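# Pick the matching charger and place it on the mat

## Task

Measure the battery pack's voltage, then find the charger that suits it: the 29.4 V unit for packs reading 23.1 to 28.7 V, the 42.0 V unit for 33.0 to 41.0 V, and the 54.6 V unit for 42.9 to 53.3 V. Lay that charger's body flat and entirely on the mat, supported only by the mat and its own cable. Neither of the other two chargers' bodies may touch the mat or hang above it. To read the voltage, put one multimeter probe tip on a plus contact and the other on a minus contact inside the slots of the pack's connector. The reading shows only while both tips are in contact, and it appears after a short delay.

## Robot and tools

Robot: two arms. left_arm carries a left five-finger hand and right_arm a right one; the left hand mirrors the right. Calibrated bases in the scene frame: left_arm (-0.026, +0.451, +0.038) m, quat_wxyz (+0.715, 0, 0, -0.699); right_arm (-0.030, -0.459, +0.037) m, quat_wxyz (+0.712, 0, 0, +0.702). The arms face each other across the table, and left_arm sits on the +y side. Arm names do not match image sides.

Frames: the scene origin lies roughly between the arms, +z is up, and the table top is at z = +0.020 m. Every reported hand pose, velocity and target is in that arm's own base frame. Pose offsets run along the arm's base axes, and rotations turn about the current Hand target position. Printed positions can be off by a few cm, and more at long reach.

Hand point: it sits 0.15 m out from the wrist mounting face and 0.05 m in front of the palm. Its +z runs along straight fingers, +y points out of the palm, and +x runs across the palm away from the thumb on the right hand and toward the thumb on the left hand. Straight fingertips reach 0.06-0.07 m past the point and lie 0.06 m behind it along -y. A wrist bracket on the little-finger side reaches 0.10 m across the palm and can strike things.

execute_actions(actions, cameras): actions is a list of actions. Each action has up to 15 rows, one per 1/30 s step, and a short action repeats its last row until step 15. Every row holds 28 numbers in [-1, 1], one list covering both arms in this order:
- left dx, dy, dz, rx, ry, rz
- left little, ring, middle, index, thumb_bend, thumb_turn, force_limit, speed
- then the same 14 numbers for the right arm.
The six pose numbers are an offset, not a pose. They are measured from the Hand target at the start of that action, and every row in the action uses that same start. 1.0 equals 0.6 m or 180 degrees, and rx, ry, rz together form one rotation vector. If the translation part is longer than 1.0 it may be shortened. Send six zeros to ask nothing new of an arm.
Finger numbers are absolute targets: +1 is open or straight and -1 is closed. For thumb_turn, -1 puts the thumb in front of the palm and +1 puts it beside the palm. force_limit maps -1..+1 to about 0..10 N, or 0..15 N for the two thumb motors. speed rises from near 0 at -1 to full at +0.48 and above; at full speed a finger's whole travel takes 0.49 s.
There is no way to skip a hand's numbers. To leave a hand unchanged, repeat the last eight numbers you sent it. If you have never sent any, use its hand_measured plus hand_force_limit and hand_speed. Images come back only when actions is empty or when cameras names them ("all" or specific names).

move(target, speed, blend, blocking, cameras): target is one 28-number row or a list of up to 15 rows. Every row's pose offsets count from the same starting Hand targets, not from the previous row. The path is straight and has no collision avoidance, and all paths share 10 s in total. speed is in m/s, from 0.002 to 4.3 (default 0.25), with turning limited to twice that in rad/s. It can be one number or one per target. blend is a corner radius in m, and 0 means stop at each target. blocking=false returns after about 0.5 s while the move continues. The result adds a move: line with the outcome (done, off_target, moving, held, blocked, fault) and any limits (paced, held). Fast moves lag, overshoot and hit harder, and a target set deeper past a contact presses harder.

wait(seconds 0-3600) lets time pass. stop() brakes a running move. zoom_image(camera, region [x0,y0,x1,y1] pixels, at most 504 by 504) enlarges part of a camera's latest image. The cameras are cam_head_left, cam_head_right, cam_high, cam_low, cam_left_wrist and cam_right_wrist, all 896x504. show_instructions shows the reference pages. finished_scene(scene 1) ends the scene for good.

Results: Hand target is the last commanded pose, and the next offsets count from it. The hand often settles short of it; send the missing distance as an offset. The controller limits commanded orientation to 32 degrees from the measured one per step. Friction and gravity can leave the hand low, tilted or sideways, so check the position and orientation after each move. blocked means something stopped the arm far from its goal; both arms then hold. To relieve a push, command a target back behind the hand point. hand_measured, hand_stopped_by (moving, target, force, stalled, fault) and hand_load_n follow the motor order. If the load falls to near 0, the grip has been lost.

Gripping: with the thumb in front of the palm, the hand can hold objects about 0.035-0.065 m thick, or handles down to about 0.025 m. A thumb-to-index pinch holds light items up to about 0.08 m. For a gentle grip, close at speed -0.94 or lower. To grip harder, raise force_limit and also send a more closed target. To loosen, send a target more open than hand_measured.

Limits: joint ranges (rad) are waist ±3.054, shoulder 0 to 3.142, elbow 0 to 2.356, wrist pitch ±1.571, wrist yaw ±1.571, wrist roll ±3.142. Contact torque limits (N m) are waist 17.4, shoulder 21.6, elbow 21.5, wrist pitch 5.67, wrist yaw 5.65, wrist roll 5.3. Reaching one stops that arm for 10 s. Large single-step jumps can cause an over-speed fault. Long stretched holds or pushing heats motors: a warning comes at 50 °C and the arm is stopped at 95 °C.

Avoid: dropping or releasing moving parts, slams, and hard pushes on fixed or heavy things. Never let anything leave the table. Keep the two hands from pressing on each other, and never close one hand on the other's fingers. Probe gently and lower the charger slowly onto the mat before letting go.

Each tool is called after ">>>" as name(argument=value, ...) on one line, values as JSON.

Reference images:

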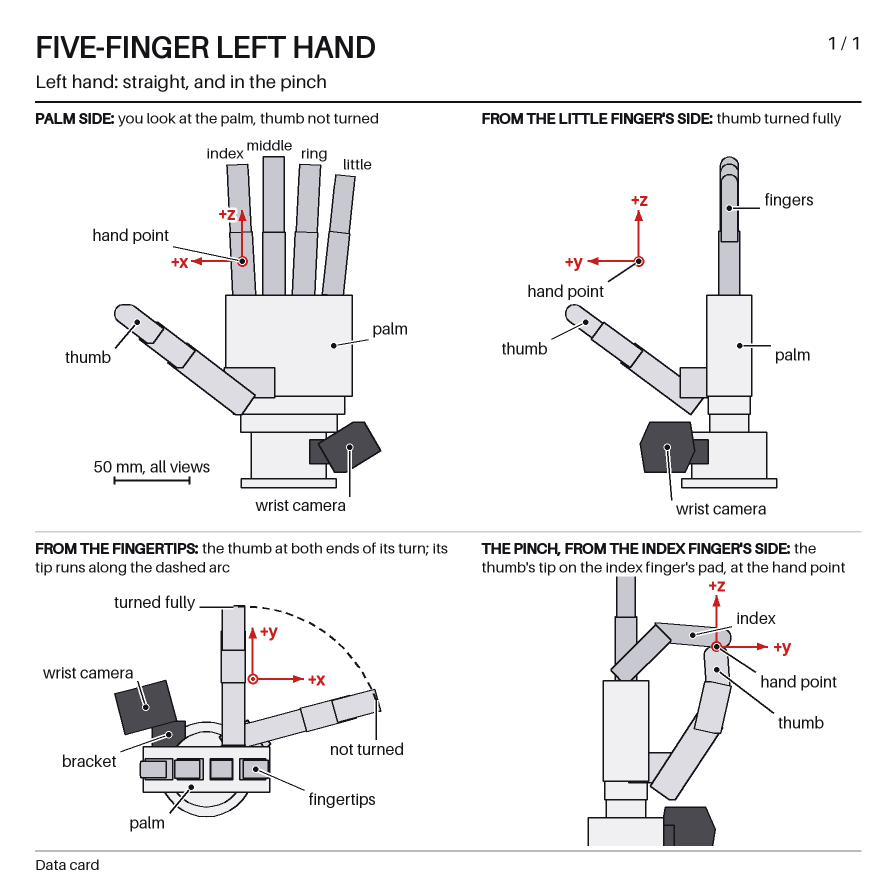

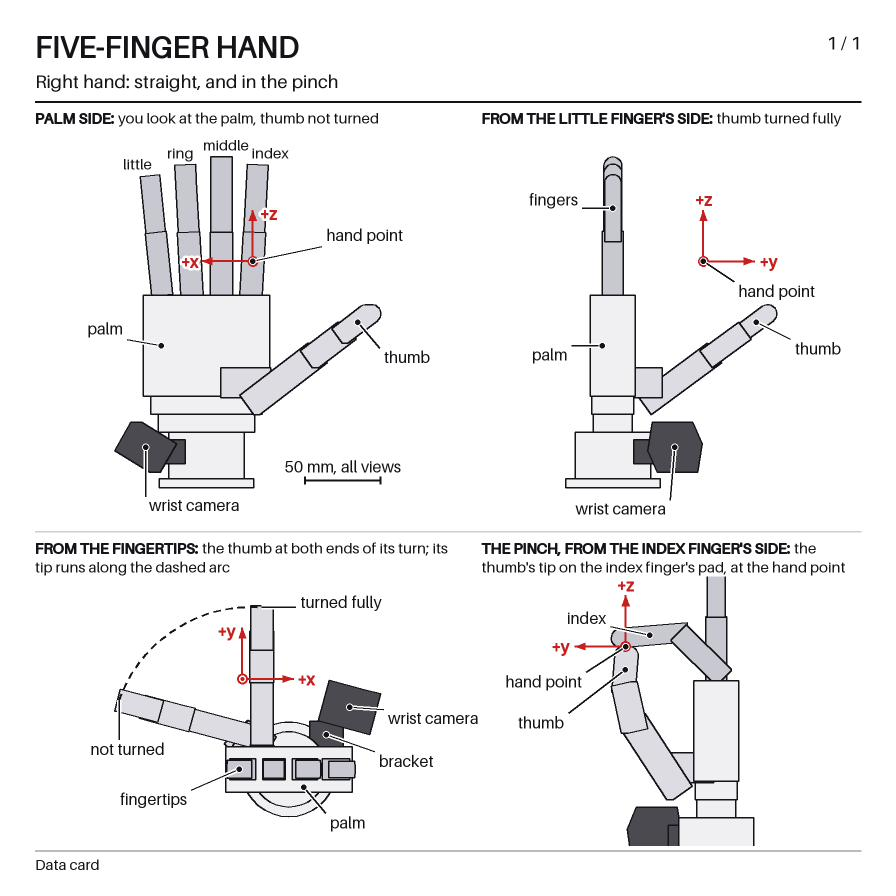

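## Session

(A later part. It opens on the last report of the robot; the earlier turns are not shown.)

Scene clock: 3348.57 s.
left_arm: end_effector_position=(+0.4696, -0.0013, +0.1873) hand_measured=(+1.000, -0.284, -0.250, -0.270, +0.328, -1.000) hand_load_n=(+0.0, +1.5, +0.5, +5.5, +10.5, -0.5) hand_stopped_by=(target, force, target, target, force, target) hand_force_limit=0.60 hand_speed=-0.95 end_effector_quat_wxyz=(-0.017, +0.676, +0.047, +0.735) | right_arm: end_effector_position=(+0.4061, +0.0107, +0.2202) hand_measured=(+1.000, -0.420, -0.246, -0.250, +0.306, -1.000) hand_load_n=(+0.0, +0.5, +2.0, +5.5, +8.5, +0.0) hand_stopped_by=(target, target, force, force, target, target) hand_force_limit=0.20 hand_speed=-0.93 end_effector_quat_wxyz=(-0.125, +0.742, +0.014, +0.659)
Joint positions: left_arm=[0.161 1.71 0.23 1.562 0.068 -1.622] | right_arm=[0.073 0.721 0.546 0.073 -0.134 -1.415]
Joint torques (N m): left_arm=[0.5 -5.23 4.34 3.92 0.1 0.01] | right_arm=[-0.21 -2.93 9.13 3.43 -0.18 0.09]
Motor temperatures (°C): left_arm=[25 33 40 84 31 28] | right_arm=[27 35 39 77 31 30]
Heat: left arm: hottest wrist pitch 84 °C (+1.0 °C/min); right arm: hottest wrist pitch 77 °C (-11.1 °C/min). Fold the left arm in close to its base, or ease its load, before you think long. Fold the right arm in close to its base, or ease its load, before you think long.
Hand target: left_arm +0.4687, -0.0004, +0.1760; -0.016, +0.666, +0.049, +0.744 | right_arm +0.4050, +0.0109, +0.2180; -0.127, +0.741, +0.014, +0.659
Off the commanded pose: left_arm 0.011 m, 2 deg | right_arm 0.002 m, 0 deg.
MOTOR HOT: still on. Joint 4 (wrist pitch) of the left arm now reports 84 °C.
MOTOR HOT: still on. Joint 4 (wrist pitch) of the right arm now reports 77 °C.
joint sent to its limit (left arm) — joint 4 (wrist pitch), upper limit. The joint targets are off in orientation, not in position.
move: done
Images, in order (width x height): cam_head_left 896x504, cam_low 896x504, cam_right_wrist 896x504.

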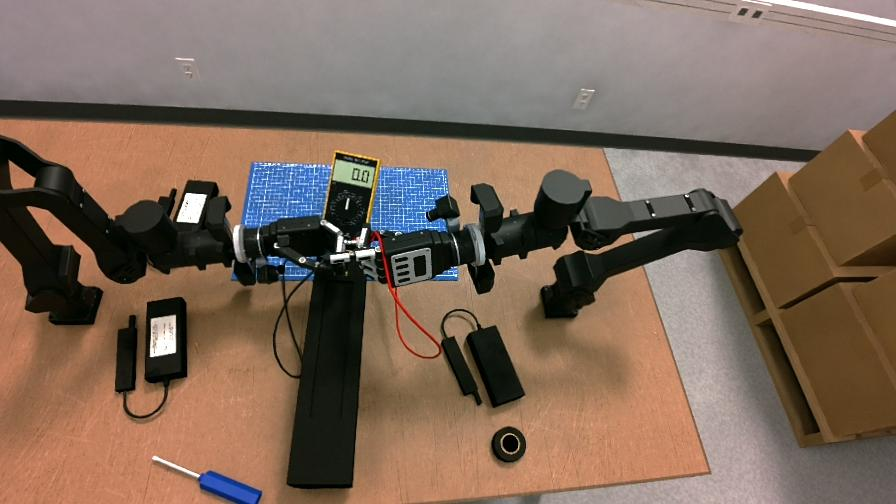

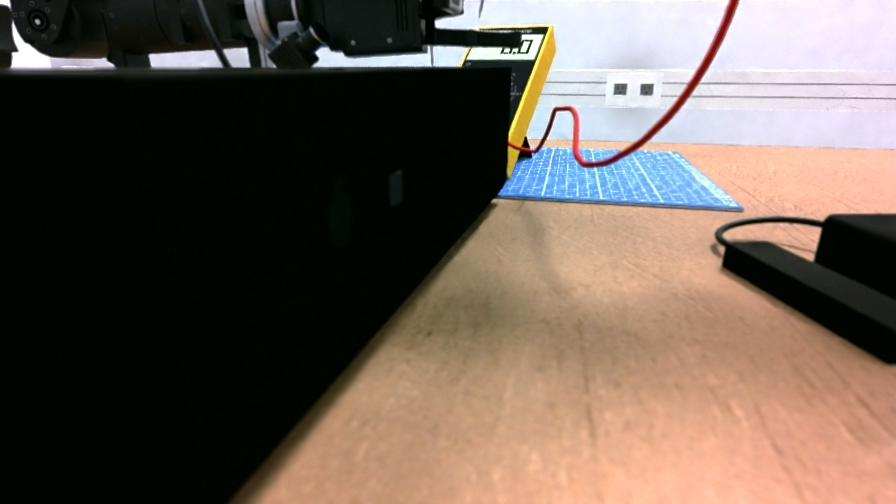

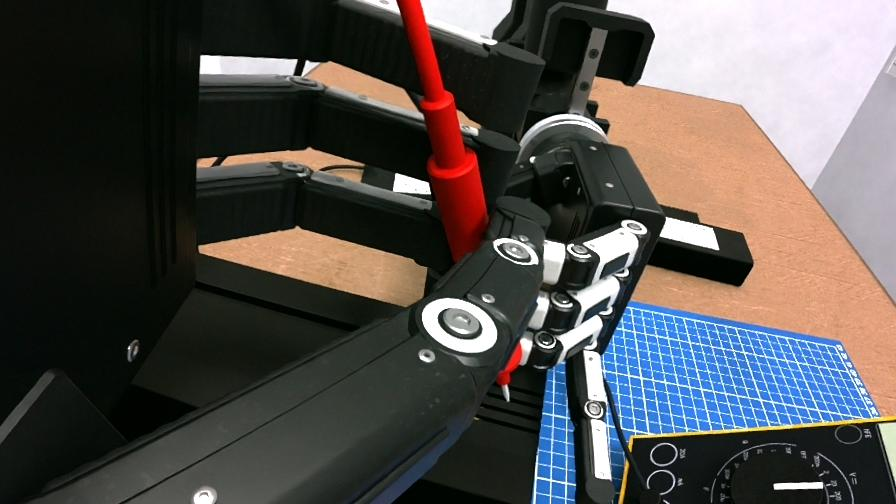

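>>> move(target=[[0, 0, 0, 0, 0, 0, 1, -0.35, -0.25, -0.27, 0.31, -1, 0.6, -0.95, 0.01, 0.0357, 0, 0, 0, 0, 1, -0.42, -0.25, -0.4, 0.3, -1, 0.2, -0.93], [0, 0, 0, 0, 0, 0, 1, -0.35, -0.25, -0.27, 0.31, -1, 0.6, -0.95, 0.01, 0.0357, -0.04, 0, 0, 0, 1, -0.42, -0.25, -0.4, 0.3, -1, 0.2, -0.93]], speed=0.07, blend=[0.005, 0], cameras=["cam_right_wrist","cam_low"])

>>> zoom_image(camera="cam_right_wrist", region=[400, 360, 560, 504])

>>> zoom_image(camera="cam_low", region=[400, 0, 500, 80])

Scene clock: 3363.60 s.
left_arm: end_effector_position=(+0.4696, -0.0013, +0.1873) hand_measured=(+1.000, -0.284, -0.250, -0.270, +0.328, -1.000) hand_load_n=(+0.0, +1.0, +1.0, +6.0, +10.5, +0.0) hand_stopped_by=(target, force, target, target, force, target) hand_force_limit=0.60 hand_speed=-0.95 end_effector_quat_wxyz=(-0.017, +0.676, +0.047, +0.735) | right_arm: end_effector_position=(+0.4114, +0.0323, +0.1991) hand_measured=(+1.000, -0.420, -0.246, -0.250, +0.306, -1.000) hand_load_n=(+0.0, +0.5, +2.0, +5.5, +8.5, +0.0) hand_stopped_by=(target, target, force, force, target, target) hand_force_limit=0.20 hand_speed=-0.93 end_effector_quat_wxyz=(-0.128, +0.739, +0.015, +0.662)
Joint positions: left_arm=[0.161 1.71 0.23 1.562 0.068 -1.622] | right_arm=[0.208 0.763 0.46 0.21 -0.003 -1.401]
Joint torques (N m): left_arm=[0.58 -5.4 4.34 3.97 0.11 0.02] | right_arm=[0.3 -2.02 9.29 3.39 0.2 0.06]
Motor temperatures (°C): left_arm=[25 33 40 84 31 28] | right_arm=[27 35 39 82 31 30]
Heat: left arm: hottest wrist pitch 84 °C (+1.0 °C/min); right arm: hottest wrist pitch 82 °C (+0.0 °C/min). Fold the left arm in close to its base, or ease its load, before you think long. Fold the right arm in close to its base, or ease its load, before you think long.
Hand target: left_arm +0.4687, -0.0004, +0.1760; -0.016, +0.666, +0.049, +0.744 | right_arm +0.4110, +0.0322, +0.1938; -0.127, +0.741, +0.014, +0.659
Off the commanded pose: left_arm 0.011 m, 2 deg | right_arm 0.005 m, 0 deg.
MOTOR HOT: still on. Joint 4 (wrist pitch) of the left arm now reports 84 °C.
MOTOR HOT: still on. Joint 4 (wrist pitch) of the right arm now reports 82 °C.
joint sent to its limit (left arm) — joint 4 (wrist pitch), upper limit. The joint targets are off in orientation, not in position.
move: done
Images, in order (width x height): cam_low 896x504, cam_right_wrist 896x504.

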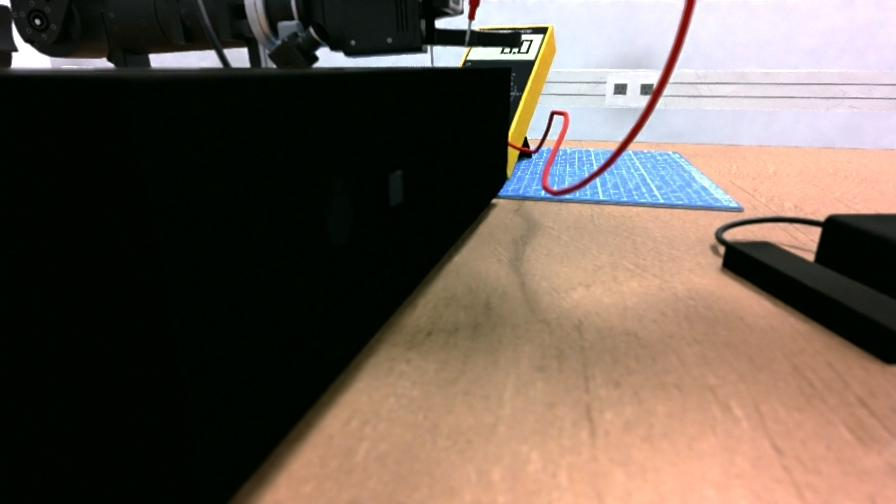

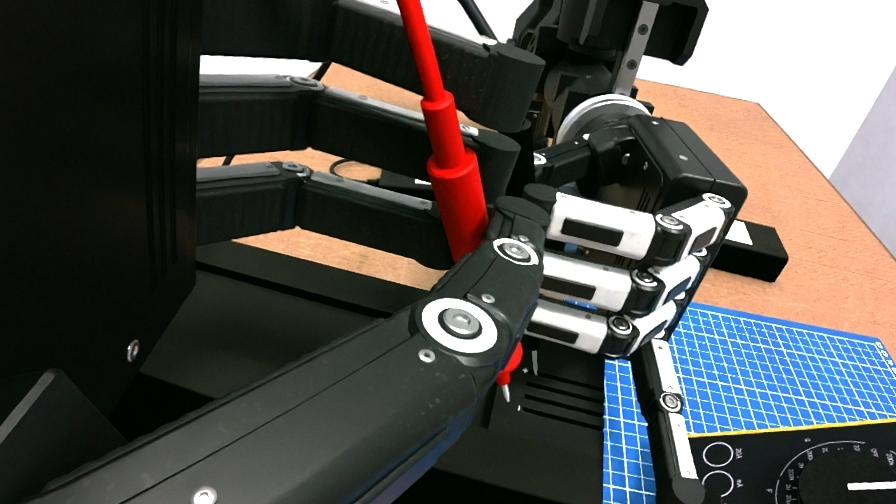

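Scaled by 3.150 from the camera's image (finer frame: 1280x720).

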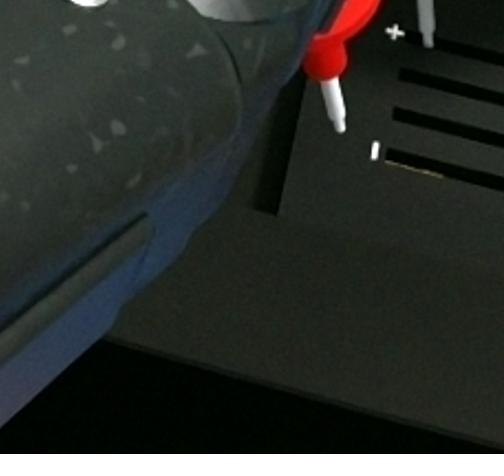

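Scaled by 5.040 from the camera's image (finer frame: 1280x720).

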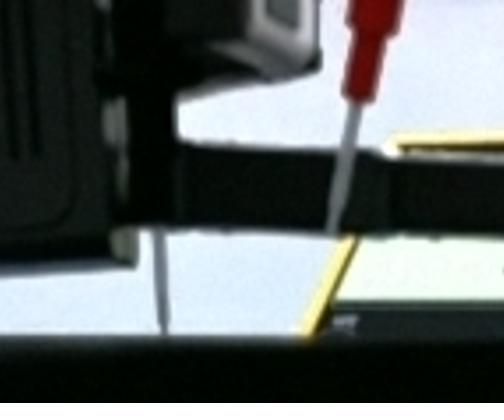

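>>> move(target=[[0, 0, 0, 0, 0, 0, 1, -0.35, -0.25, -0.27, 0.31, -1, 0.6, -0.95, 0.0117, -0.0133, 0, 0, 0, 0, 1, -0.42, -0.25, -0.4, 0.3, -1, 0.2, -0.93], [0, 0, 0, 0, 0, 0, 1, -0.35, -0.25, -0.27, 0.31, -1, 0.6, -0.95, 0.0117, -0.0133, -0.0133, 0, 0, 0, 1, -0.42, -0.25, -0.4, 0.3, -1, 0.2, -0.93]], speed=0.06, blend=[0.003, 0], cameras=["cam_right_wrist","cam_low"])

>>> zoom_image(camera="cam_right_wrist", region=[470, 350, 570, 440])

>>> zoom_image(camera="cam_low", region=[400, 0, 500, 80])

Scene clock: 3375.73 s.
left_arm: end_effector_position=(+0.4696, -0.0013, +0.1873) hand_measured=(+1.000, -0.284, -0.250, -0.270, +0.328, -1.000) hand_load_n=(+0.0, +1.0, +0.5, +5.5, +10.0, +0.0) hand_stopped_by=(target, force, target, target, force, target) hand_force_limit=0.60 hand_speed=-0.95 end_effector_quat_wxyz=(-0.017, +0.676, +0.047, +0.735) | right_arm: end_effector_position=(+0.4184, +0.0246, +0.1915) hand_measured=(+1.000, -0.420, -0.246, -0.250, +0.306, -1.000) hand_load_n=(+0.0, +0.5, +2.0, +6.0, +8.5, +0.0) hand_stopped_by=(target, target, force, force, target, target) hand_force_limit=0.20 hand_speed=-0.93 end_effector_quat_wxyz=(-0.128, +0.738, +0.012, +0.662)
Joint positions: left_arm=[0.161 1.71 0.23 1.562 0.068 -1.622] | right_arm=[0.154 0.8 0.439 0.27 -0.054 -1.401]
Joint torques (N m): left_arm=[0.55 -5.34 4.25 3.95 0.14 -0.02] | right_arm=[-0.22 -2.2 9.15 3.4 -0.13 -0.14]
Motor temperatures (°C): left_arm=[25 33 40 85 31 28] | right_arm=[27 34 40 86 31 30]
Heat: left arm: hottest wrist pitch 85 °C (+1.0 °C/min); right arm: hottest wrist pitch 86 °C (+8.0 °C/min). Fold the left arm in close to its base, or ease its load, before you think long. Fold the right arm in close to its base, or ease its load, before you think long.
Hand target: left_arm +0.4687, -0.0004, +0.1760; -0.016, +0.666, +0.049, +0.744 | right_arm +0.4180, +0.0244, +0.1860; -0.127, +0.741, +0.014, +0.659
Off the commanded pose: left_arm 0.011 m, 2 deg | right_arm 0.006 m, 1 deg.
MOTOR HOT: still on. Joint 4 (wrist pitch) of the left arm now reports 85 °C.
MOTOR HOT: still on. Joint 4 (wrist pitch) of the right arm now reports 86 °C.
joint sent to its limit (left arm) — joint 4 (wrist pitch), upper limit. The joint targets are off in orientation, not in position.
move: done
Images, in order (width x height): cam_low 896x504, cam_right_wrist 896x504.

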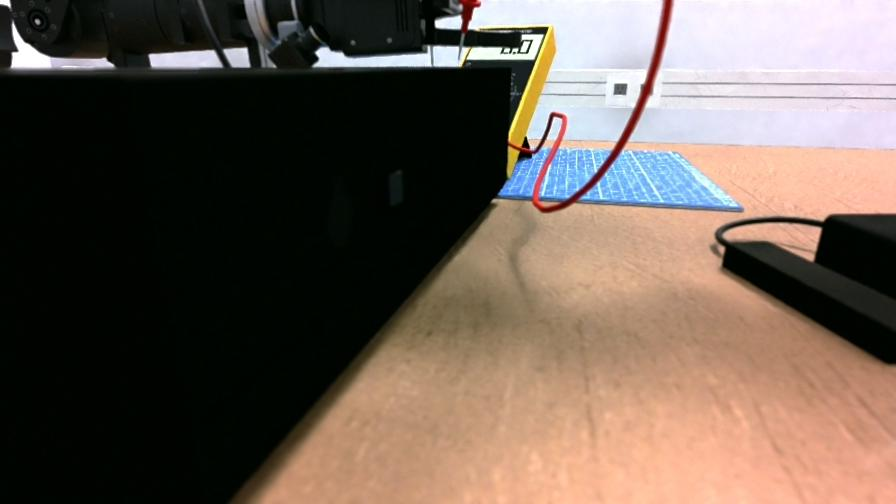

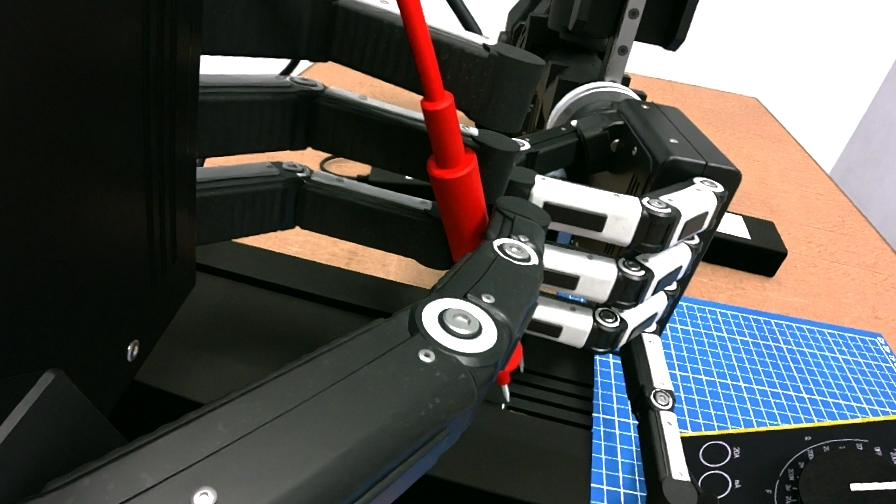

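Scaled by 5.040 from the camera's image (finer frame: 1280x720).

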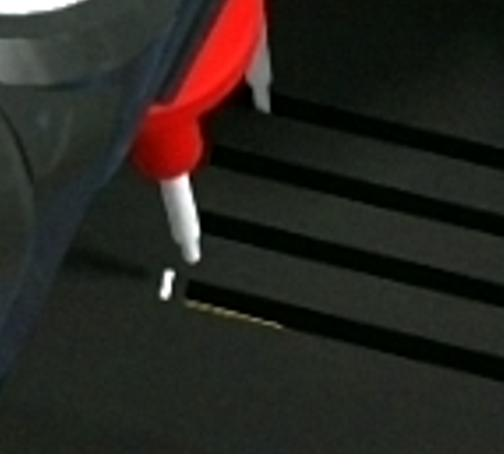

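Scaled by 5.040 from the camera's image (finer frame: 1280x720).

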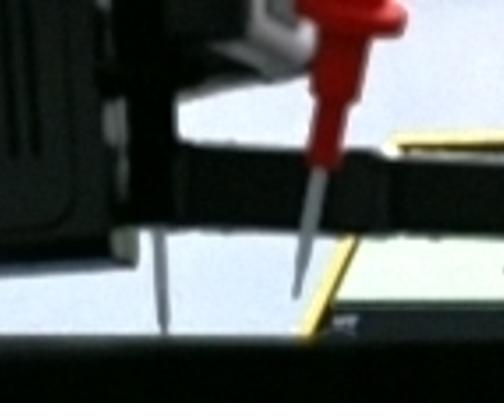

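>>> move(target=[[0, 0, 0, 0, 0, 0, 1, -0.35, -0.25, -0.27, 0.31, -1, 0.6, -0.95, 0.0005, -0.0042, -0.003, 0, 0, 0, 1, -0.42, -0.25, -0.4, 0.3, -1, 0.2, -0.93], [0, 0, 0, 0, 0, 0, 1, -0.35, -0.25, -0.27, 0.31, -1, 0.6, -0.95, 0.0005, -0.0042, -0.01, 0, 0, 0, 1, -0.42, -0.25, -0.4, 0.3, -1, 0.2, -0.93]], speed=0.04, blend=[0.002, 0], cameras=["cam_right_wrist","cam_low"])

>>> zoom_image(camera="cam_right_wrist", region=[480, 360, 550, 420])

>>> zoom_image(camera="cam_low", region=[400, 20, 500, 100])

Scene clock: 3447.17 s.
left_arm: end_effector_position=(+0.4698, -0.0012, +0.1876) hand_measured=(+1.000, -0.284, -0.250, -0.270, +0.326, -1.000) hand_load_n=(+0.0, +0.0, +0.0, +0.0, +0.0, -0.5) hand_stopped_by=(target, force, target, target, force, target) hand_force_limit=0.60 hand_speed=-0.95 end_effector_quat_wxyz=(-0.017, +0.675, +0.047, +0.736) | right_arm: end_effector_position=(+0.3472, +0.0627, +0.0415) hand_measured=(+0.936, -0.420, -0.246, -0.250, +0.304, -1.000) hand_load_n=(-3.5, +0.0, +0.0, +0.0, +0.0, +0.0) hand_stopped_by=(target, target, force, force, target, target) hand_force_limit=0.20 hand_speed=-0.93 end_effector_quat_wxyz=(+0.200, +0.625, +0.596, +0.463)
Joint positions: left_arm=[0.161 1.71 0.231 1.562 0.068 -1.622] | right_arm=[0.251 0.553 0.012 0.026 -0.09 -2.791]
Joint torques (N m): left_arm=[0.19 -6.79 5.45 3.81 0.01 -0.07] | right_arm=[-0.02 -0.64 8.98 2.21 -0.02 0]
Motor temperatures (°C): left_arm=[25 37 41 84 31 28] | right_arm=[27 33 38 79 30 30]
Heat: left arm: hottest wrist pitch 84 °C (-1.0 °C/min); right arm: hottest wrist pitch 79 °C (-16.2 °C/min). Fold the left arm in close to its base, or ease its load, before you think long. Fold the right arm in close to its base, or ease its load, before you think long.
Hand target: left_arm +0.4697, -0.0012, +0.1873; -0.017, +0.676, +0.047, +0.735 (not the last commanded pose) | right_arm +0.3448, +0.0620, +0.0349; +0.197, +0.628, +0.598, +0.458 (not the last commanded pose)
Off the commanded pose: left_arm 0.012 m, 1 deg.
OVER-TEMPERATURE FAULT: ARM HELD, THEN POWER OFF. Before this call, joint 4 (wrist pitch) of the right arm reached 95 °C; the stop lasted 61 seconds. With its power off the right arm was limp: it may have fallen or been pushed. The right arm ran none of this call's commands: an arm, its gripper or tool too, takes no command until a result says that it accepts commands again. At the stop's end the right arm was STILL HOT (79 °C). In this call the stop used 116 of the actions that the scene allows. The right arm's motors are on again: the right arm holds where the fault left it. The right arm accepts commands again. The fault comes again as soon as a motor of the right arm gets that hot.
MOTOR HOT: still on. Joint 4 (wrist pitch) of the left arm now reports 84 °C.
MOTOR HOT: still on. Joint 4 (wrist pitch) of the right arm now reports 79 °C.
left_arm now holds where it is
ARM HIT: the right arm struck itself hard.
move: fault (right_arm); path passed 0 of 2 targets
Images, in order (width x height): cam_low 896x504, cam_right_wrist 896x504.

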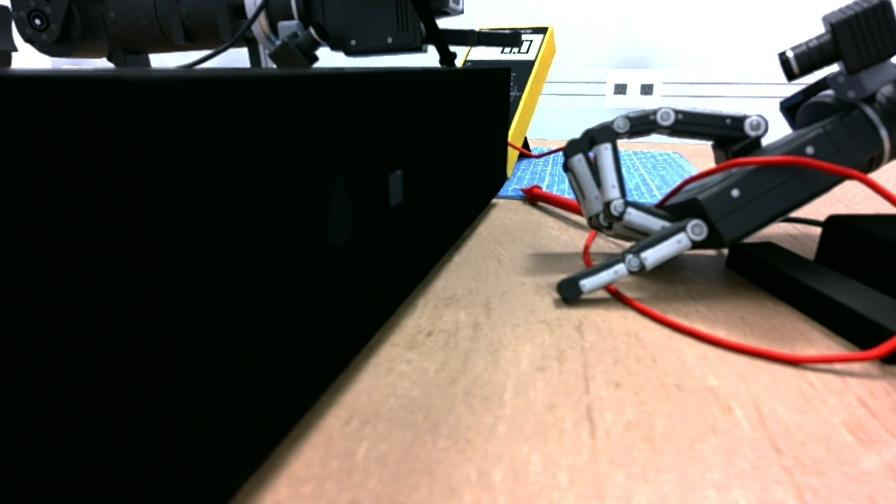

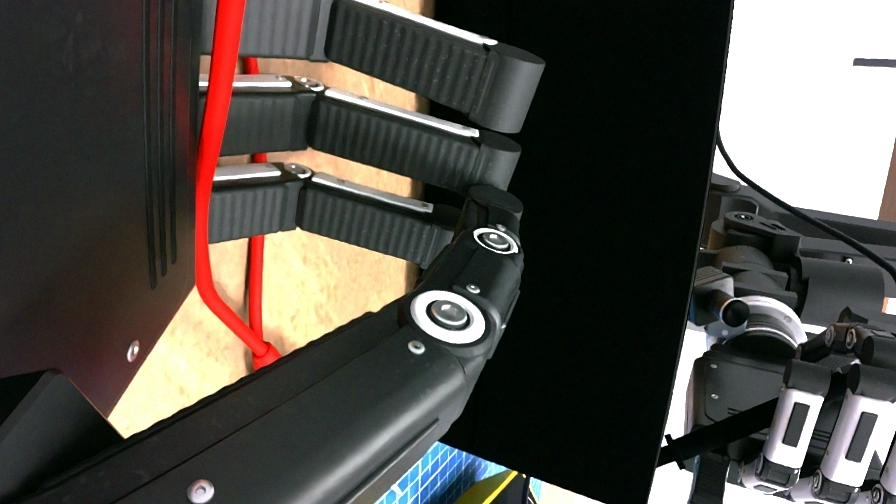

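Scaled by 7.200 from the camera's image (finer frame: 1280x720).

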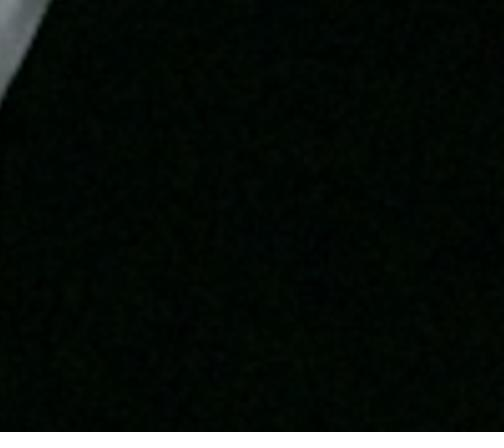

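Scaled by 5.040 from the camera's image (finer frame: 1280x720).

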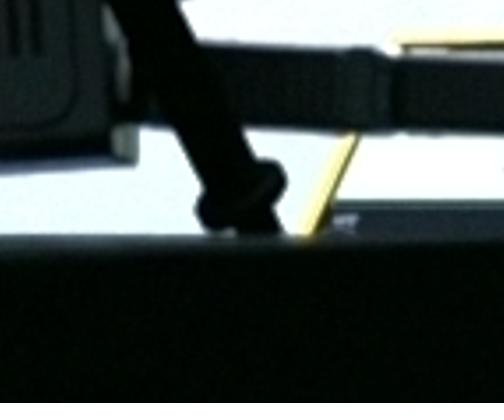

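>>> wait(seconds=0, cameras=["all"])

Scene clock: 3452.13 s.
left_arm: end_effector_position=(+0.4698, -0.0012, +0.1876) hand_measured=(+1.000, -0.284, -0.250, -0.270, +0.326, -1.000) hand_load_n=(+0.0, +0.0, +0.0, -0.5, +0.0, -0.5) hand_stopped_by=(target, force, target, target, force, target) hand_force_limit=0.60 hand_speed=-0.95 end_effector_quat_wxyz=(-0.017, +0.675, +0.047, +0.736) | right_arm: end_effector_position=(+0.3471, +0.0627, +0.0412) hand_measured=(+0.936, -0.420, -0.246, -0.250, +0.304, -1.000) hand_load_n=(-1.5, +0.0, +0.0, +0.5, +0.0, +0.0) hand_stopped_by=(target, target, force, force, target, target) hand_force_limit=0.20 hand_speed=-0.93 end_effector_quat_wxyz=(+0.200, +0.625, +0.596, +0.463)
Joint positions: left_arm=[0.161 1.71 0.231 1.562 0.068 -1.622] | right_arm=[0.251 0.553 0.012 0.025 -0.09 -2.791]
Joint torques (N m): left_arm=[-0.04 -7.01 5.58 3.82 -0.05 -0.09] | right_arm=[0.05 -0.55 8.93 2.35 -0.03 0.01]
Motor temperatures (°C): left_arm=[25 37 41 84 31 28] | right_arm=[27 33 39 80 30 30]
Heat: left arm: hottest wrist pitch 84 °C (-1.0 °C/min); right arm: hottest wrist pitch 80 °C (-15.2 °C/min). Fold the left arm in close to its base, or ease its load, before you think long. Fold the right arm in close to its base, or ease its load, before you think long.
Hand target: left_arm +0.4697, -0.0012, +0.1873; -0.017, +0.676, +0.047, +0.735 (not the last commanded pose) | right_arm +0.3449, +0.0620, +0.0349; +0.197, +0.628, +0.598, +0.458 (not the last commanded pose)
Off the commanded pose: left_arm 0.012 m, 1 deg.
MOTOR HOT: still on. Joint 4 (wrist pitch) of the left arm now reports 84 °C.
MOTOR HOT: still on. Joint 4 (wrist pitch) of the right arm now reports 80 °C.

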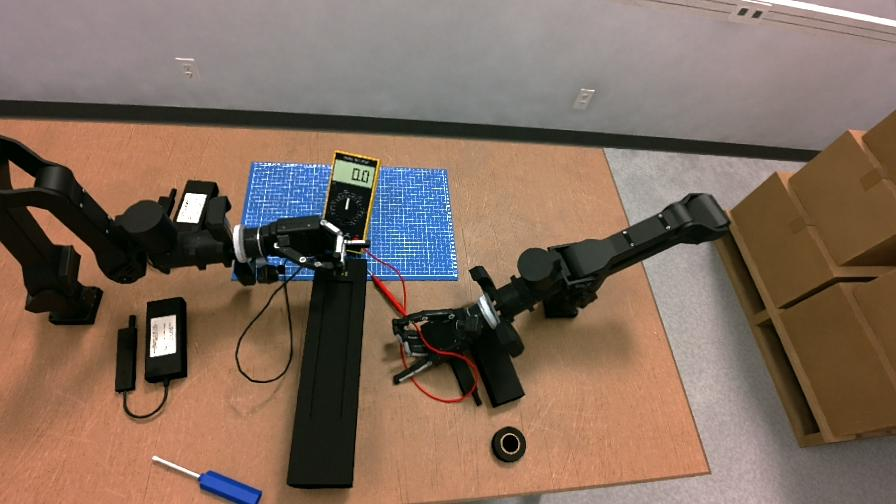

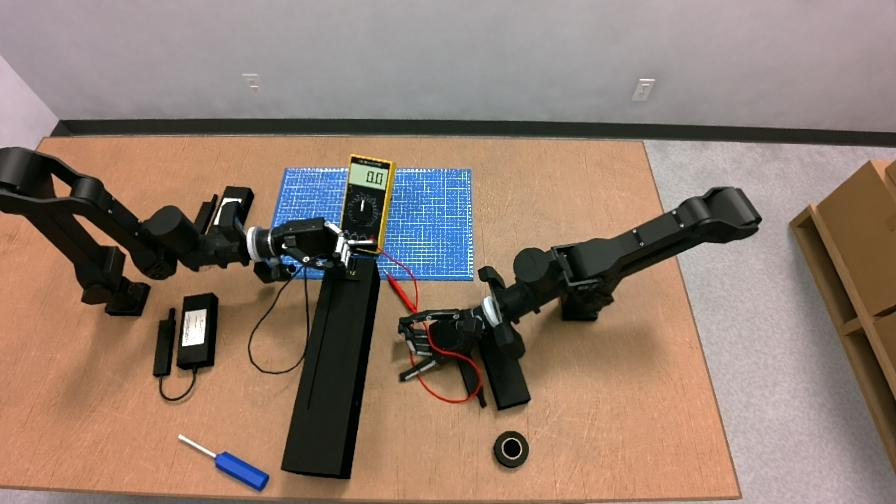

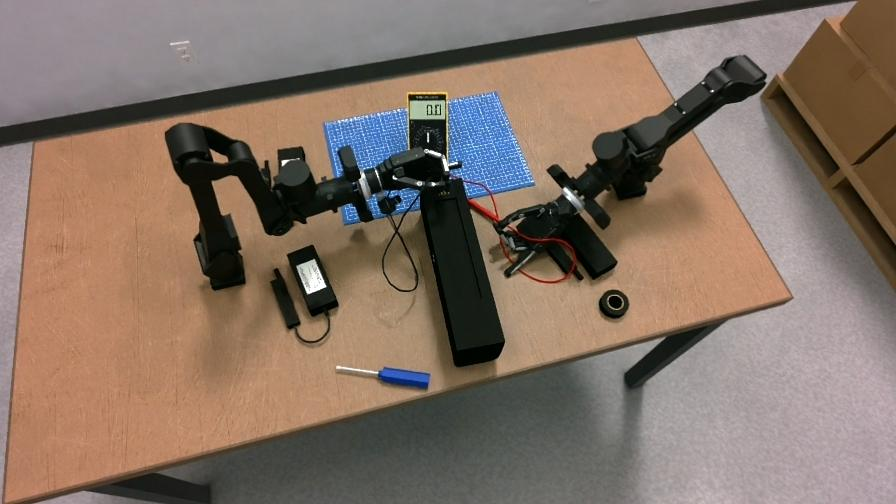

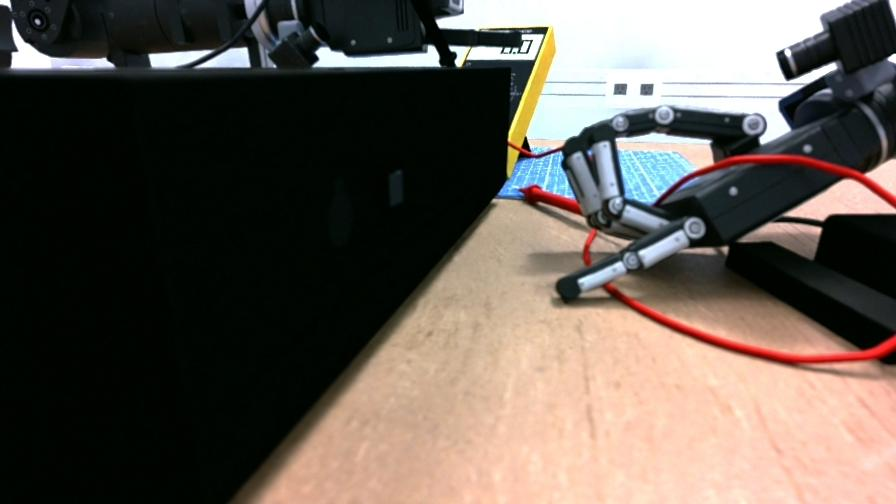

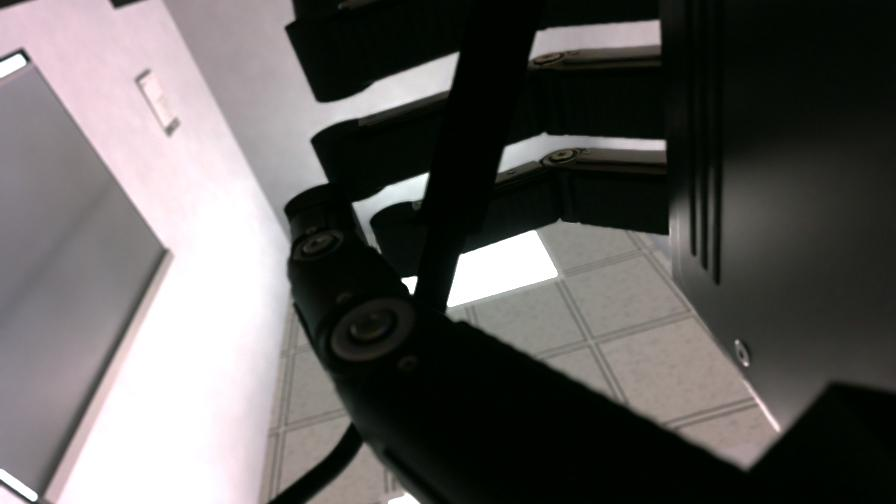

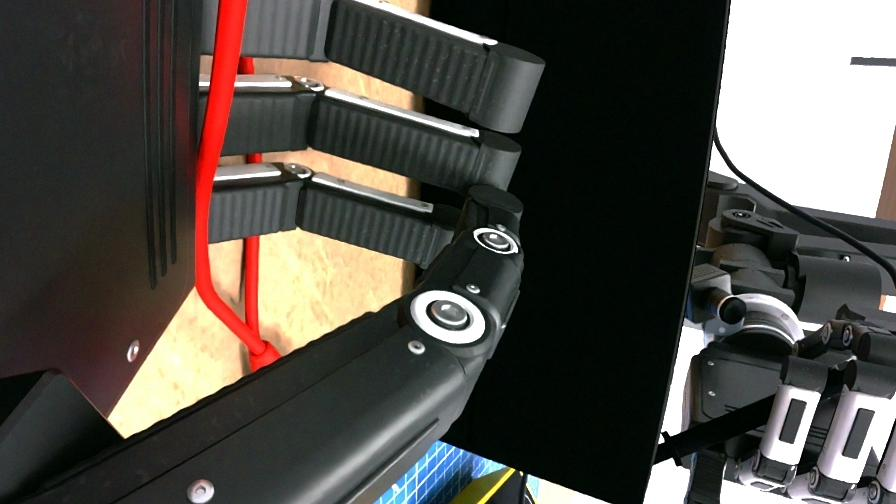

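>>> execute_actions(actions=[[[0, 0, 0, -0.0003, 0.0033, 0, 1, -0.35, -0.25, -0.27, 0.31, -1, 0.6, -0.95, 0, 0, 0, 0, 0, 0, 1, -0.42, -0.25, -0.4, 0.3, -1, 0.2, -0.93]]])

Scene clock: 3491.67 s.
left_arm: end_effector_position=(+0.4704, -0.0011, +0.1837) hand_measured=(+1.000, -0.284, -0.250, -0.270, +0.326, -1.000) hand_load_n=(+0.0, -0.5, +0.0, +0.0, +0.0, -0.5) hand_stopped_by=(target, force, target, target, force, target) hand_force_limit=0.60 hand_speed=-0.95 end_effector_quat_wxyz=(-0.017, +0.682, +0.048, +0.729) | right_arm: end_effector_position=(+0.3471, +0.0627, +0.0412) hand_measured=(+0.936, -0.420, -0.246, -0.250, +0.304, -1.000) hand_load_n=(-1.0, +0.0, +0.0, +0.0, +0.0, +0.0) hand_stopped_by=(target, target, force, force, target, target) hand_force_limit=0.20 hand_speed=-0.93 end_effector_quat_wxyz=(+0.200, +0.625, +0.596, +0.463)
Joint positions: left_arm=[0.161 1.693 0.231 1.527 0.068 -1.622] | right_arm=[0.251 0.553 0.012 0.025 -0.09 -2.791]
Joint torques (N m): left_arm=[-0.01 -8.1 5.78 3.55 -0.03 -0.07] | right_arm=[0.06 -0.57 8.97 2.36 -0.03 0]
Motor temperatures (°C): left_arm=[25 37 41 84 31 28] | right_arm=[27 32 40 81 30 30]
Heat: left arm: hottest wrist pitch 84 °C (+0.0 °C/min); right arm: hottest wrist pitch 81 °C (-10.1 °C/min). Fold the left arm in close to its base, or ease its load, before you think long. Fold the right arm in close to its base, or ease its load, before you think long.
Hand target: left_arm +0.4697, -0.0012, +0.1874; -0.017, +0.679, +0.047, +0.732 | right_arm +0.3449, +0.0620, +0.0349; +0.197, +0.628, +0.598, +0.458
Off the commanded pose: left_arm 0.004 m, 0 deg | right_arm 0.007 m, 1 deg.
MOTOR HOT: still on. Joint 4 (wrist pitch) of the left arm now reports 84 °C.
MOTOR HOT: still on. Joint 4 (wrist pitch) of the right arm now reports 81 °C.
joint at its limit (right arm) — joint 3 (elbow), lower limit, where the elbow is as bent as it goes.
Step readings (end_effector_position of left_arm | right_arm):
0: (+0.4698, -0.0012, +0.1876) | (+0.3471, +0.0627, +0.0412)
1: (+0.4699, -0.0012, +0.1872) | (+0.3471, +0.0627, +0.0412)
2: (+0.4702, -0.0011, +0.1855) | (+0.3471, +0.0627, +0.0412)
4: (+0.4705, -0.0011, +0.1836) | (+0.3471, +0.0627, +0.0412)
8: (+0.4704, -0.0011, +0.1837) | (+0.3471, +0.0627, +0.0412)
15: (+0.4704, -0.0011, +0.1836) | (+0.3471, +0.0627, +0.0412)

>>> move(target=[0, 0, 0, 0, 0, 0, 1, -0.38, -0.33, -0.36, 0.2, -1, 0.3, -0.85, 0, 0, 0, 0, 0, 0, 1, -0.42, -0.25, -0.4, 0.3, -1, 0.2, -0.93], speed=0.05, cameras=["cam_left_wrist","cam_high"])

>>> zoom_image(camera="cam_high", region=[400, 125, 500, 215])

Scene clock: 3499.10 s.
left_arm: end_effector_position=(+0.4704, -0.0011, +0.1837) hand_measured=(+1.000, -0.380, -0.302, -0.360, +0.282, -1.000) hand_load_n=(+0.0, +0.0, +7.5, +2.0, +9.0, +0.0) hand_stopped_by=(target, target, force, target, force, target) hand_force_limit=0.30 hand_speed=-0.85 end_effector_quat_wxyz=(-0.017, +0.682, +0.048, +0.729) | right_arm: end_effector_position=(+0.3471, +0.0627, +0.0412) hand_measured=(+0.936, -0.420, -0.246, -0.250, +0.304, -1.000) hand_load_n=(-1.0, +0.0, +0.0, +0.0, +0.0, +0.0) hand_stopped_by=(target, target, force, force, target, target) hand_force_limit=0.20 hand_speed=-0.93 end_effector_quat_wxyz=(+0.200, +0.625, +0.596, +0.463)
Joint positions: left_arm=[0.161 1.693 0.231 1.527 0.068 -1.622] | right_arm=[0.251 0.553 0.012 0.025 -0.09 -2.791]
Joint torques (N m): left_arm=[0.15 -7.94 5.81 3.59 -0.02 -0.08] | right_arm=[0.05 -0.55 9.01 2.37 -0.03 0]
Motor temperatures (°C): left_arm=[25 38 41 84 31 28] | right_arm=[27 32 40 81 30 30]
Heat: left arm: hottest wrist pitch 84 °C (+0.0 °C/min); right arm: hottest wrist pitch 81 °C (-3.0 °C/min). Fold the left arm in close to its base, or ease its load, before you think long. Fold the right arm in close to its base, or ease its load, before you think long.
Hand target: left_arm +0.4697, -0.0012, +0.1874; -0.017, +0.679, +0.047, +0.732 | right_arm +0.3449, +0.0620, +0.0349; +0.197, +0.628, +0.598, +0.458
Off the commanded pose: left_arm 0.004 m, 0 deg | right_arm 0.007 m, 1 deg.
MOTOR HOT: still on. Joint 4 (wrist pitch) of the left arm now reports 84 °C.
MOTOR HOT: still on. Joint 4 (wrist pitch) of the right arm now reports 81 °C.
joint at its limit (right arm) — joint 3 (elbow), lower limit, where the elbow is as bent as it goes.
move: done
Images, in order (width x height): cam_high 896x504, cam_left_wrist 896x504.

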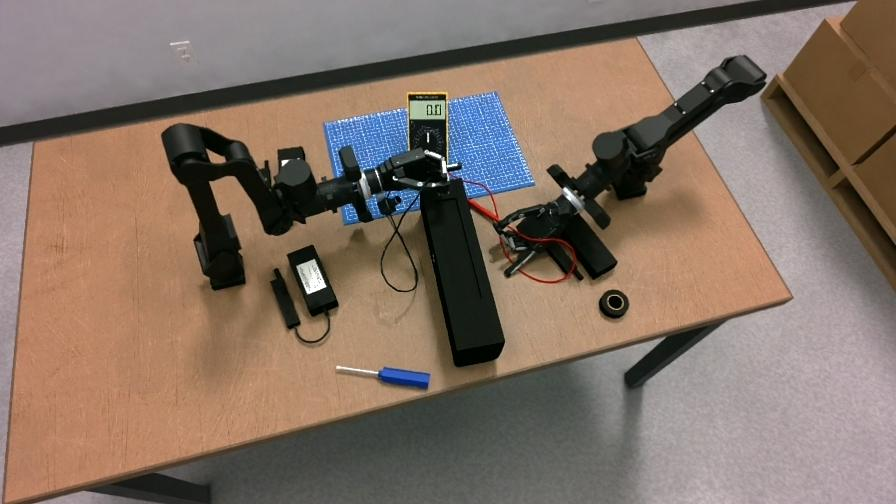

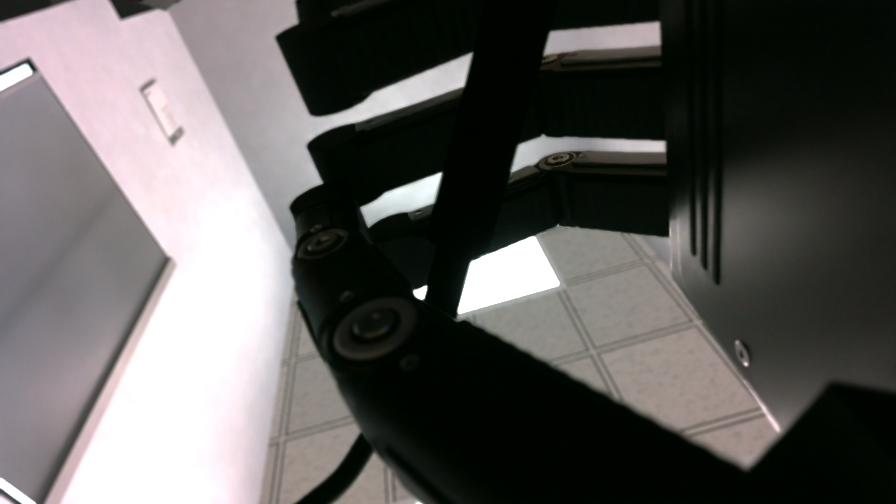

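Scaled by 5.040 from the camera's image (finer frame: 1280x720).

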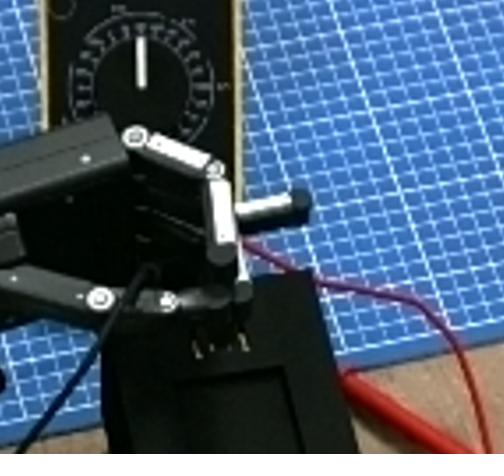

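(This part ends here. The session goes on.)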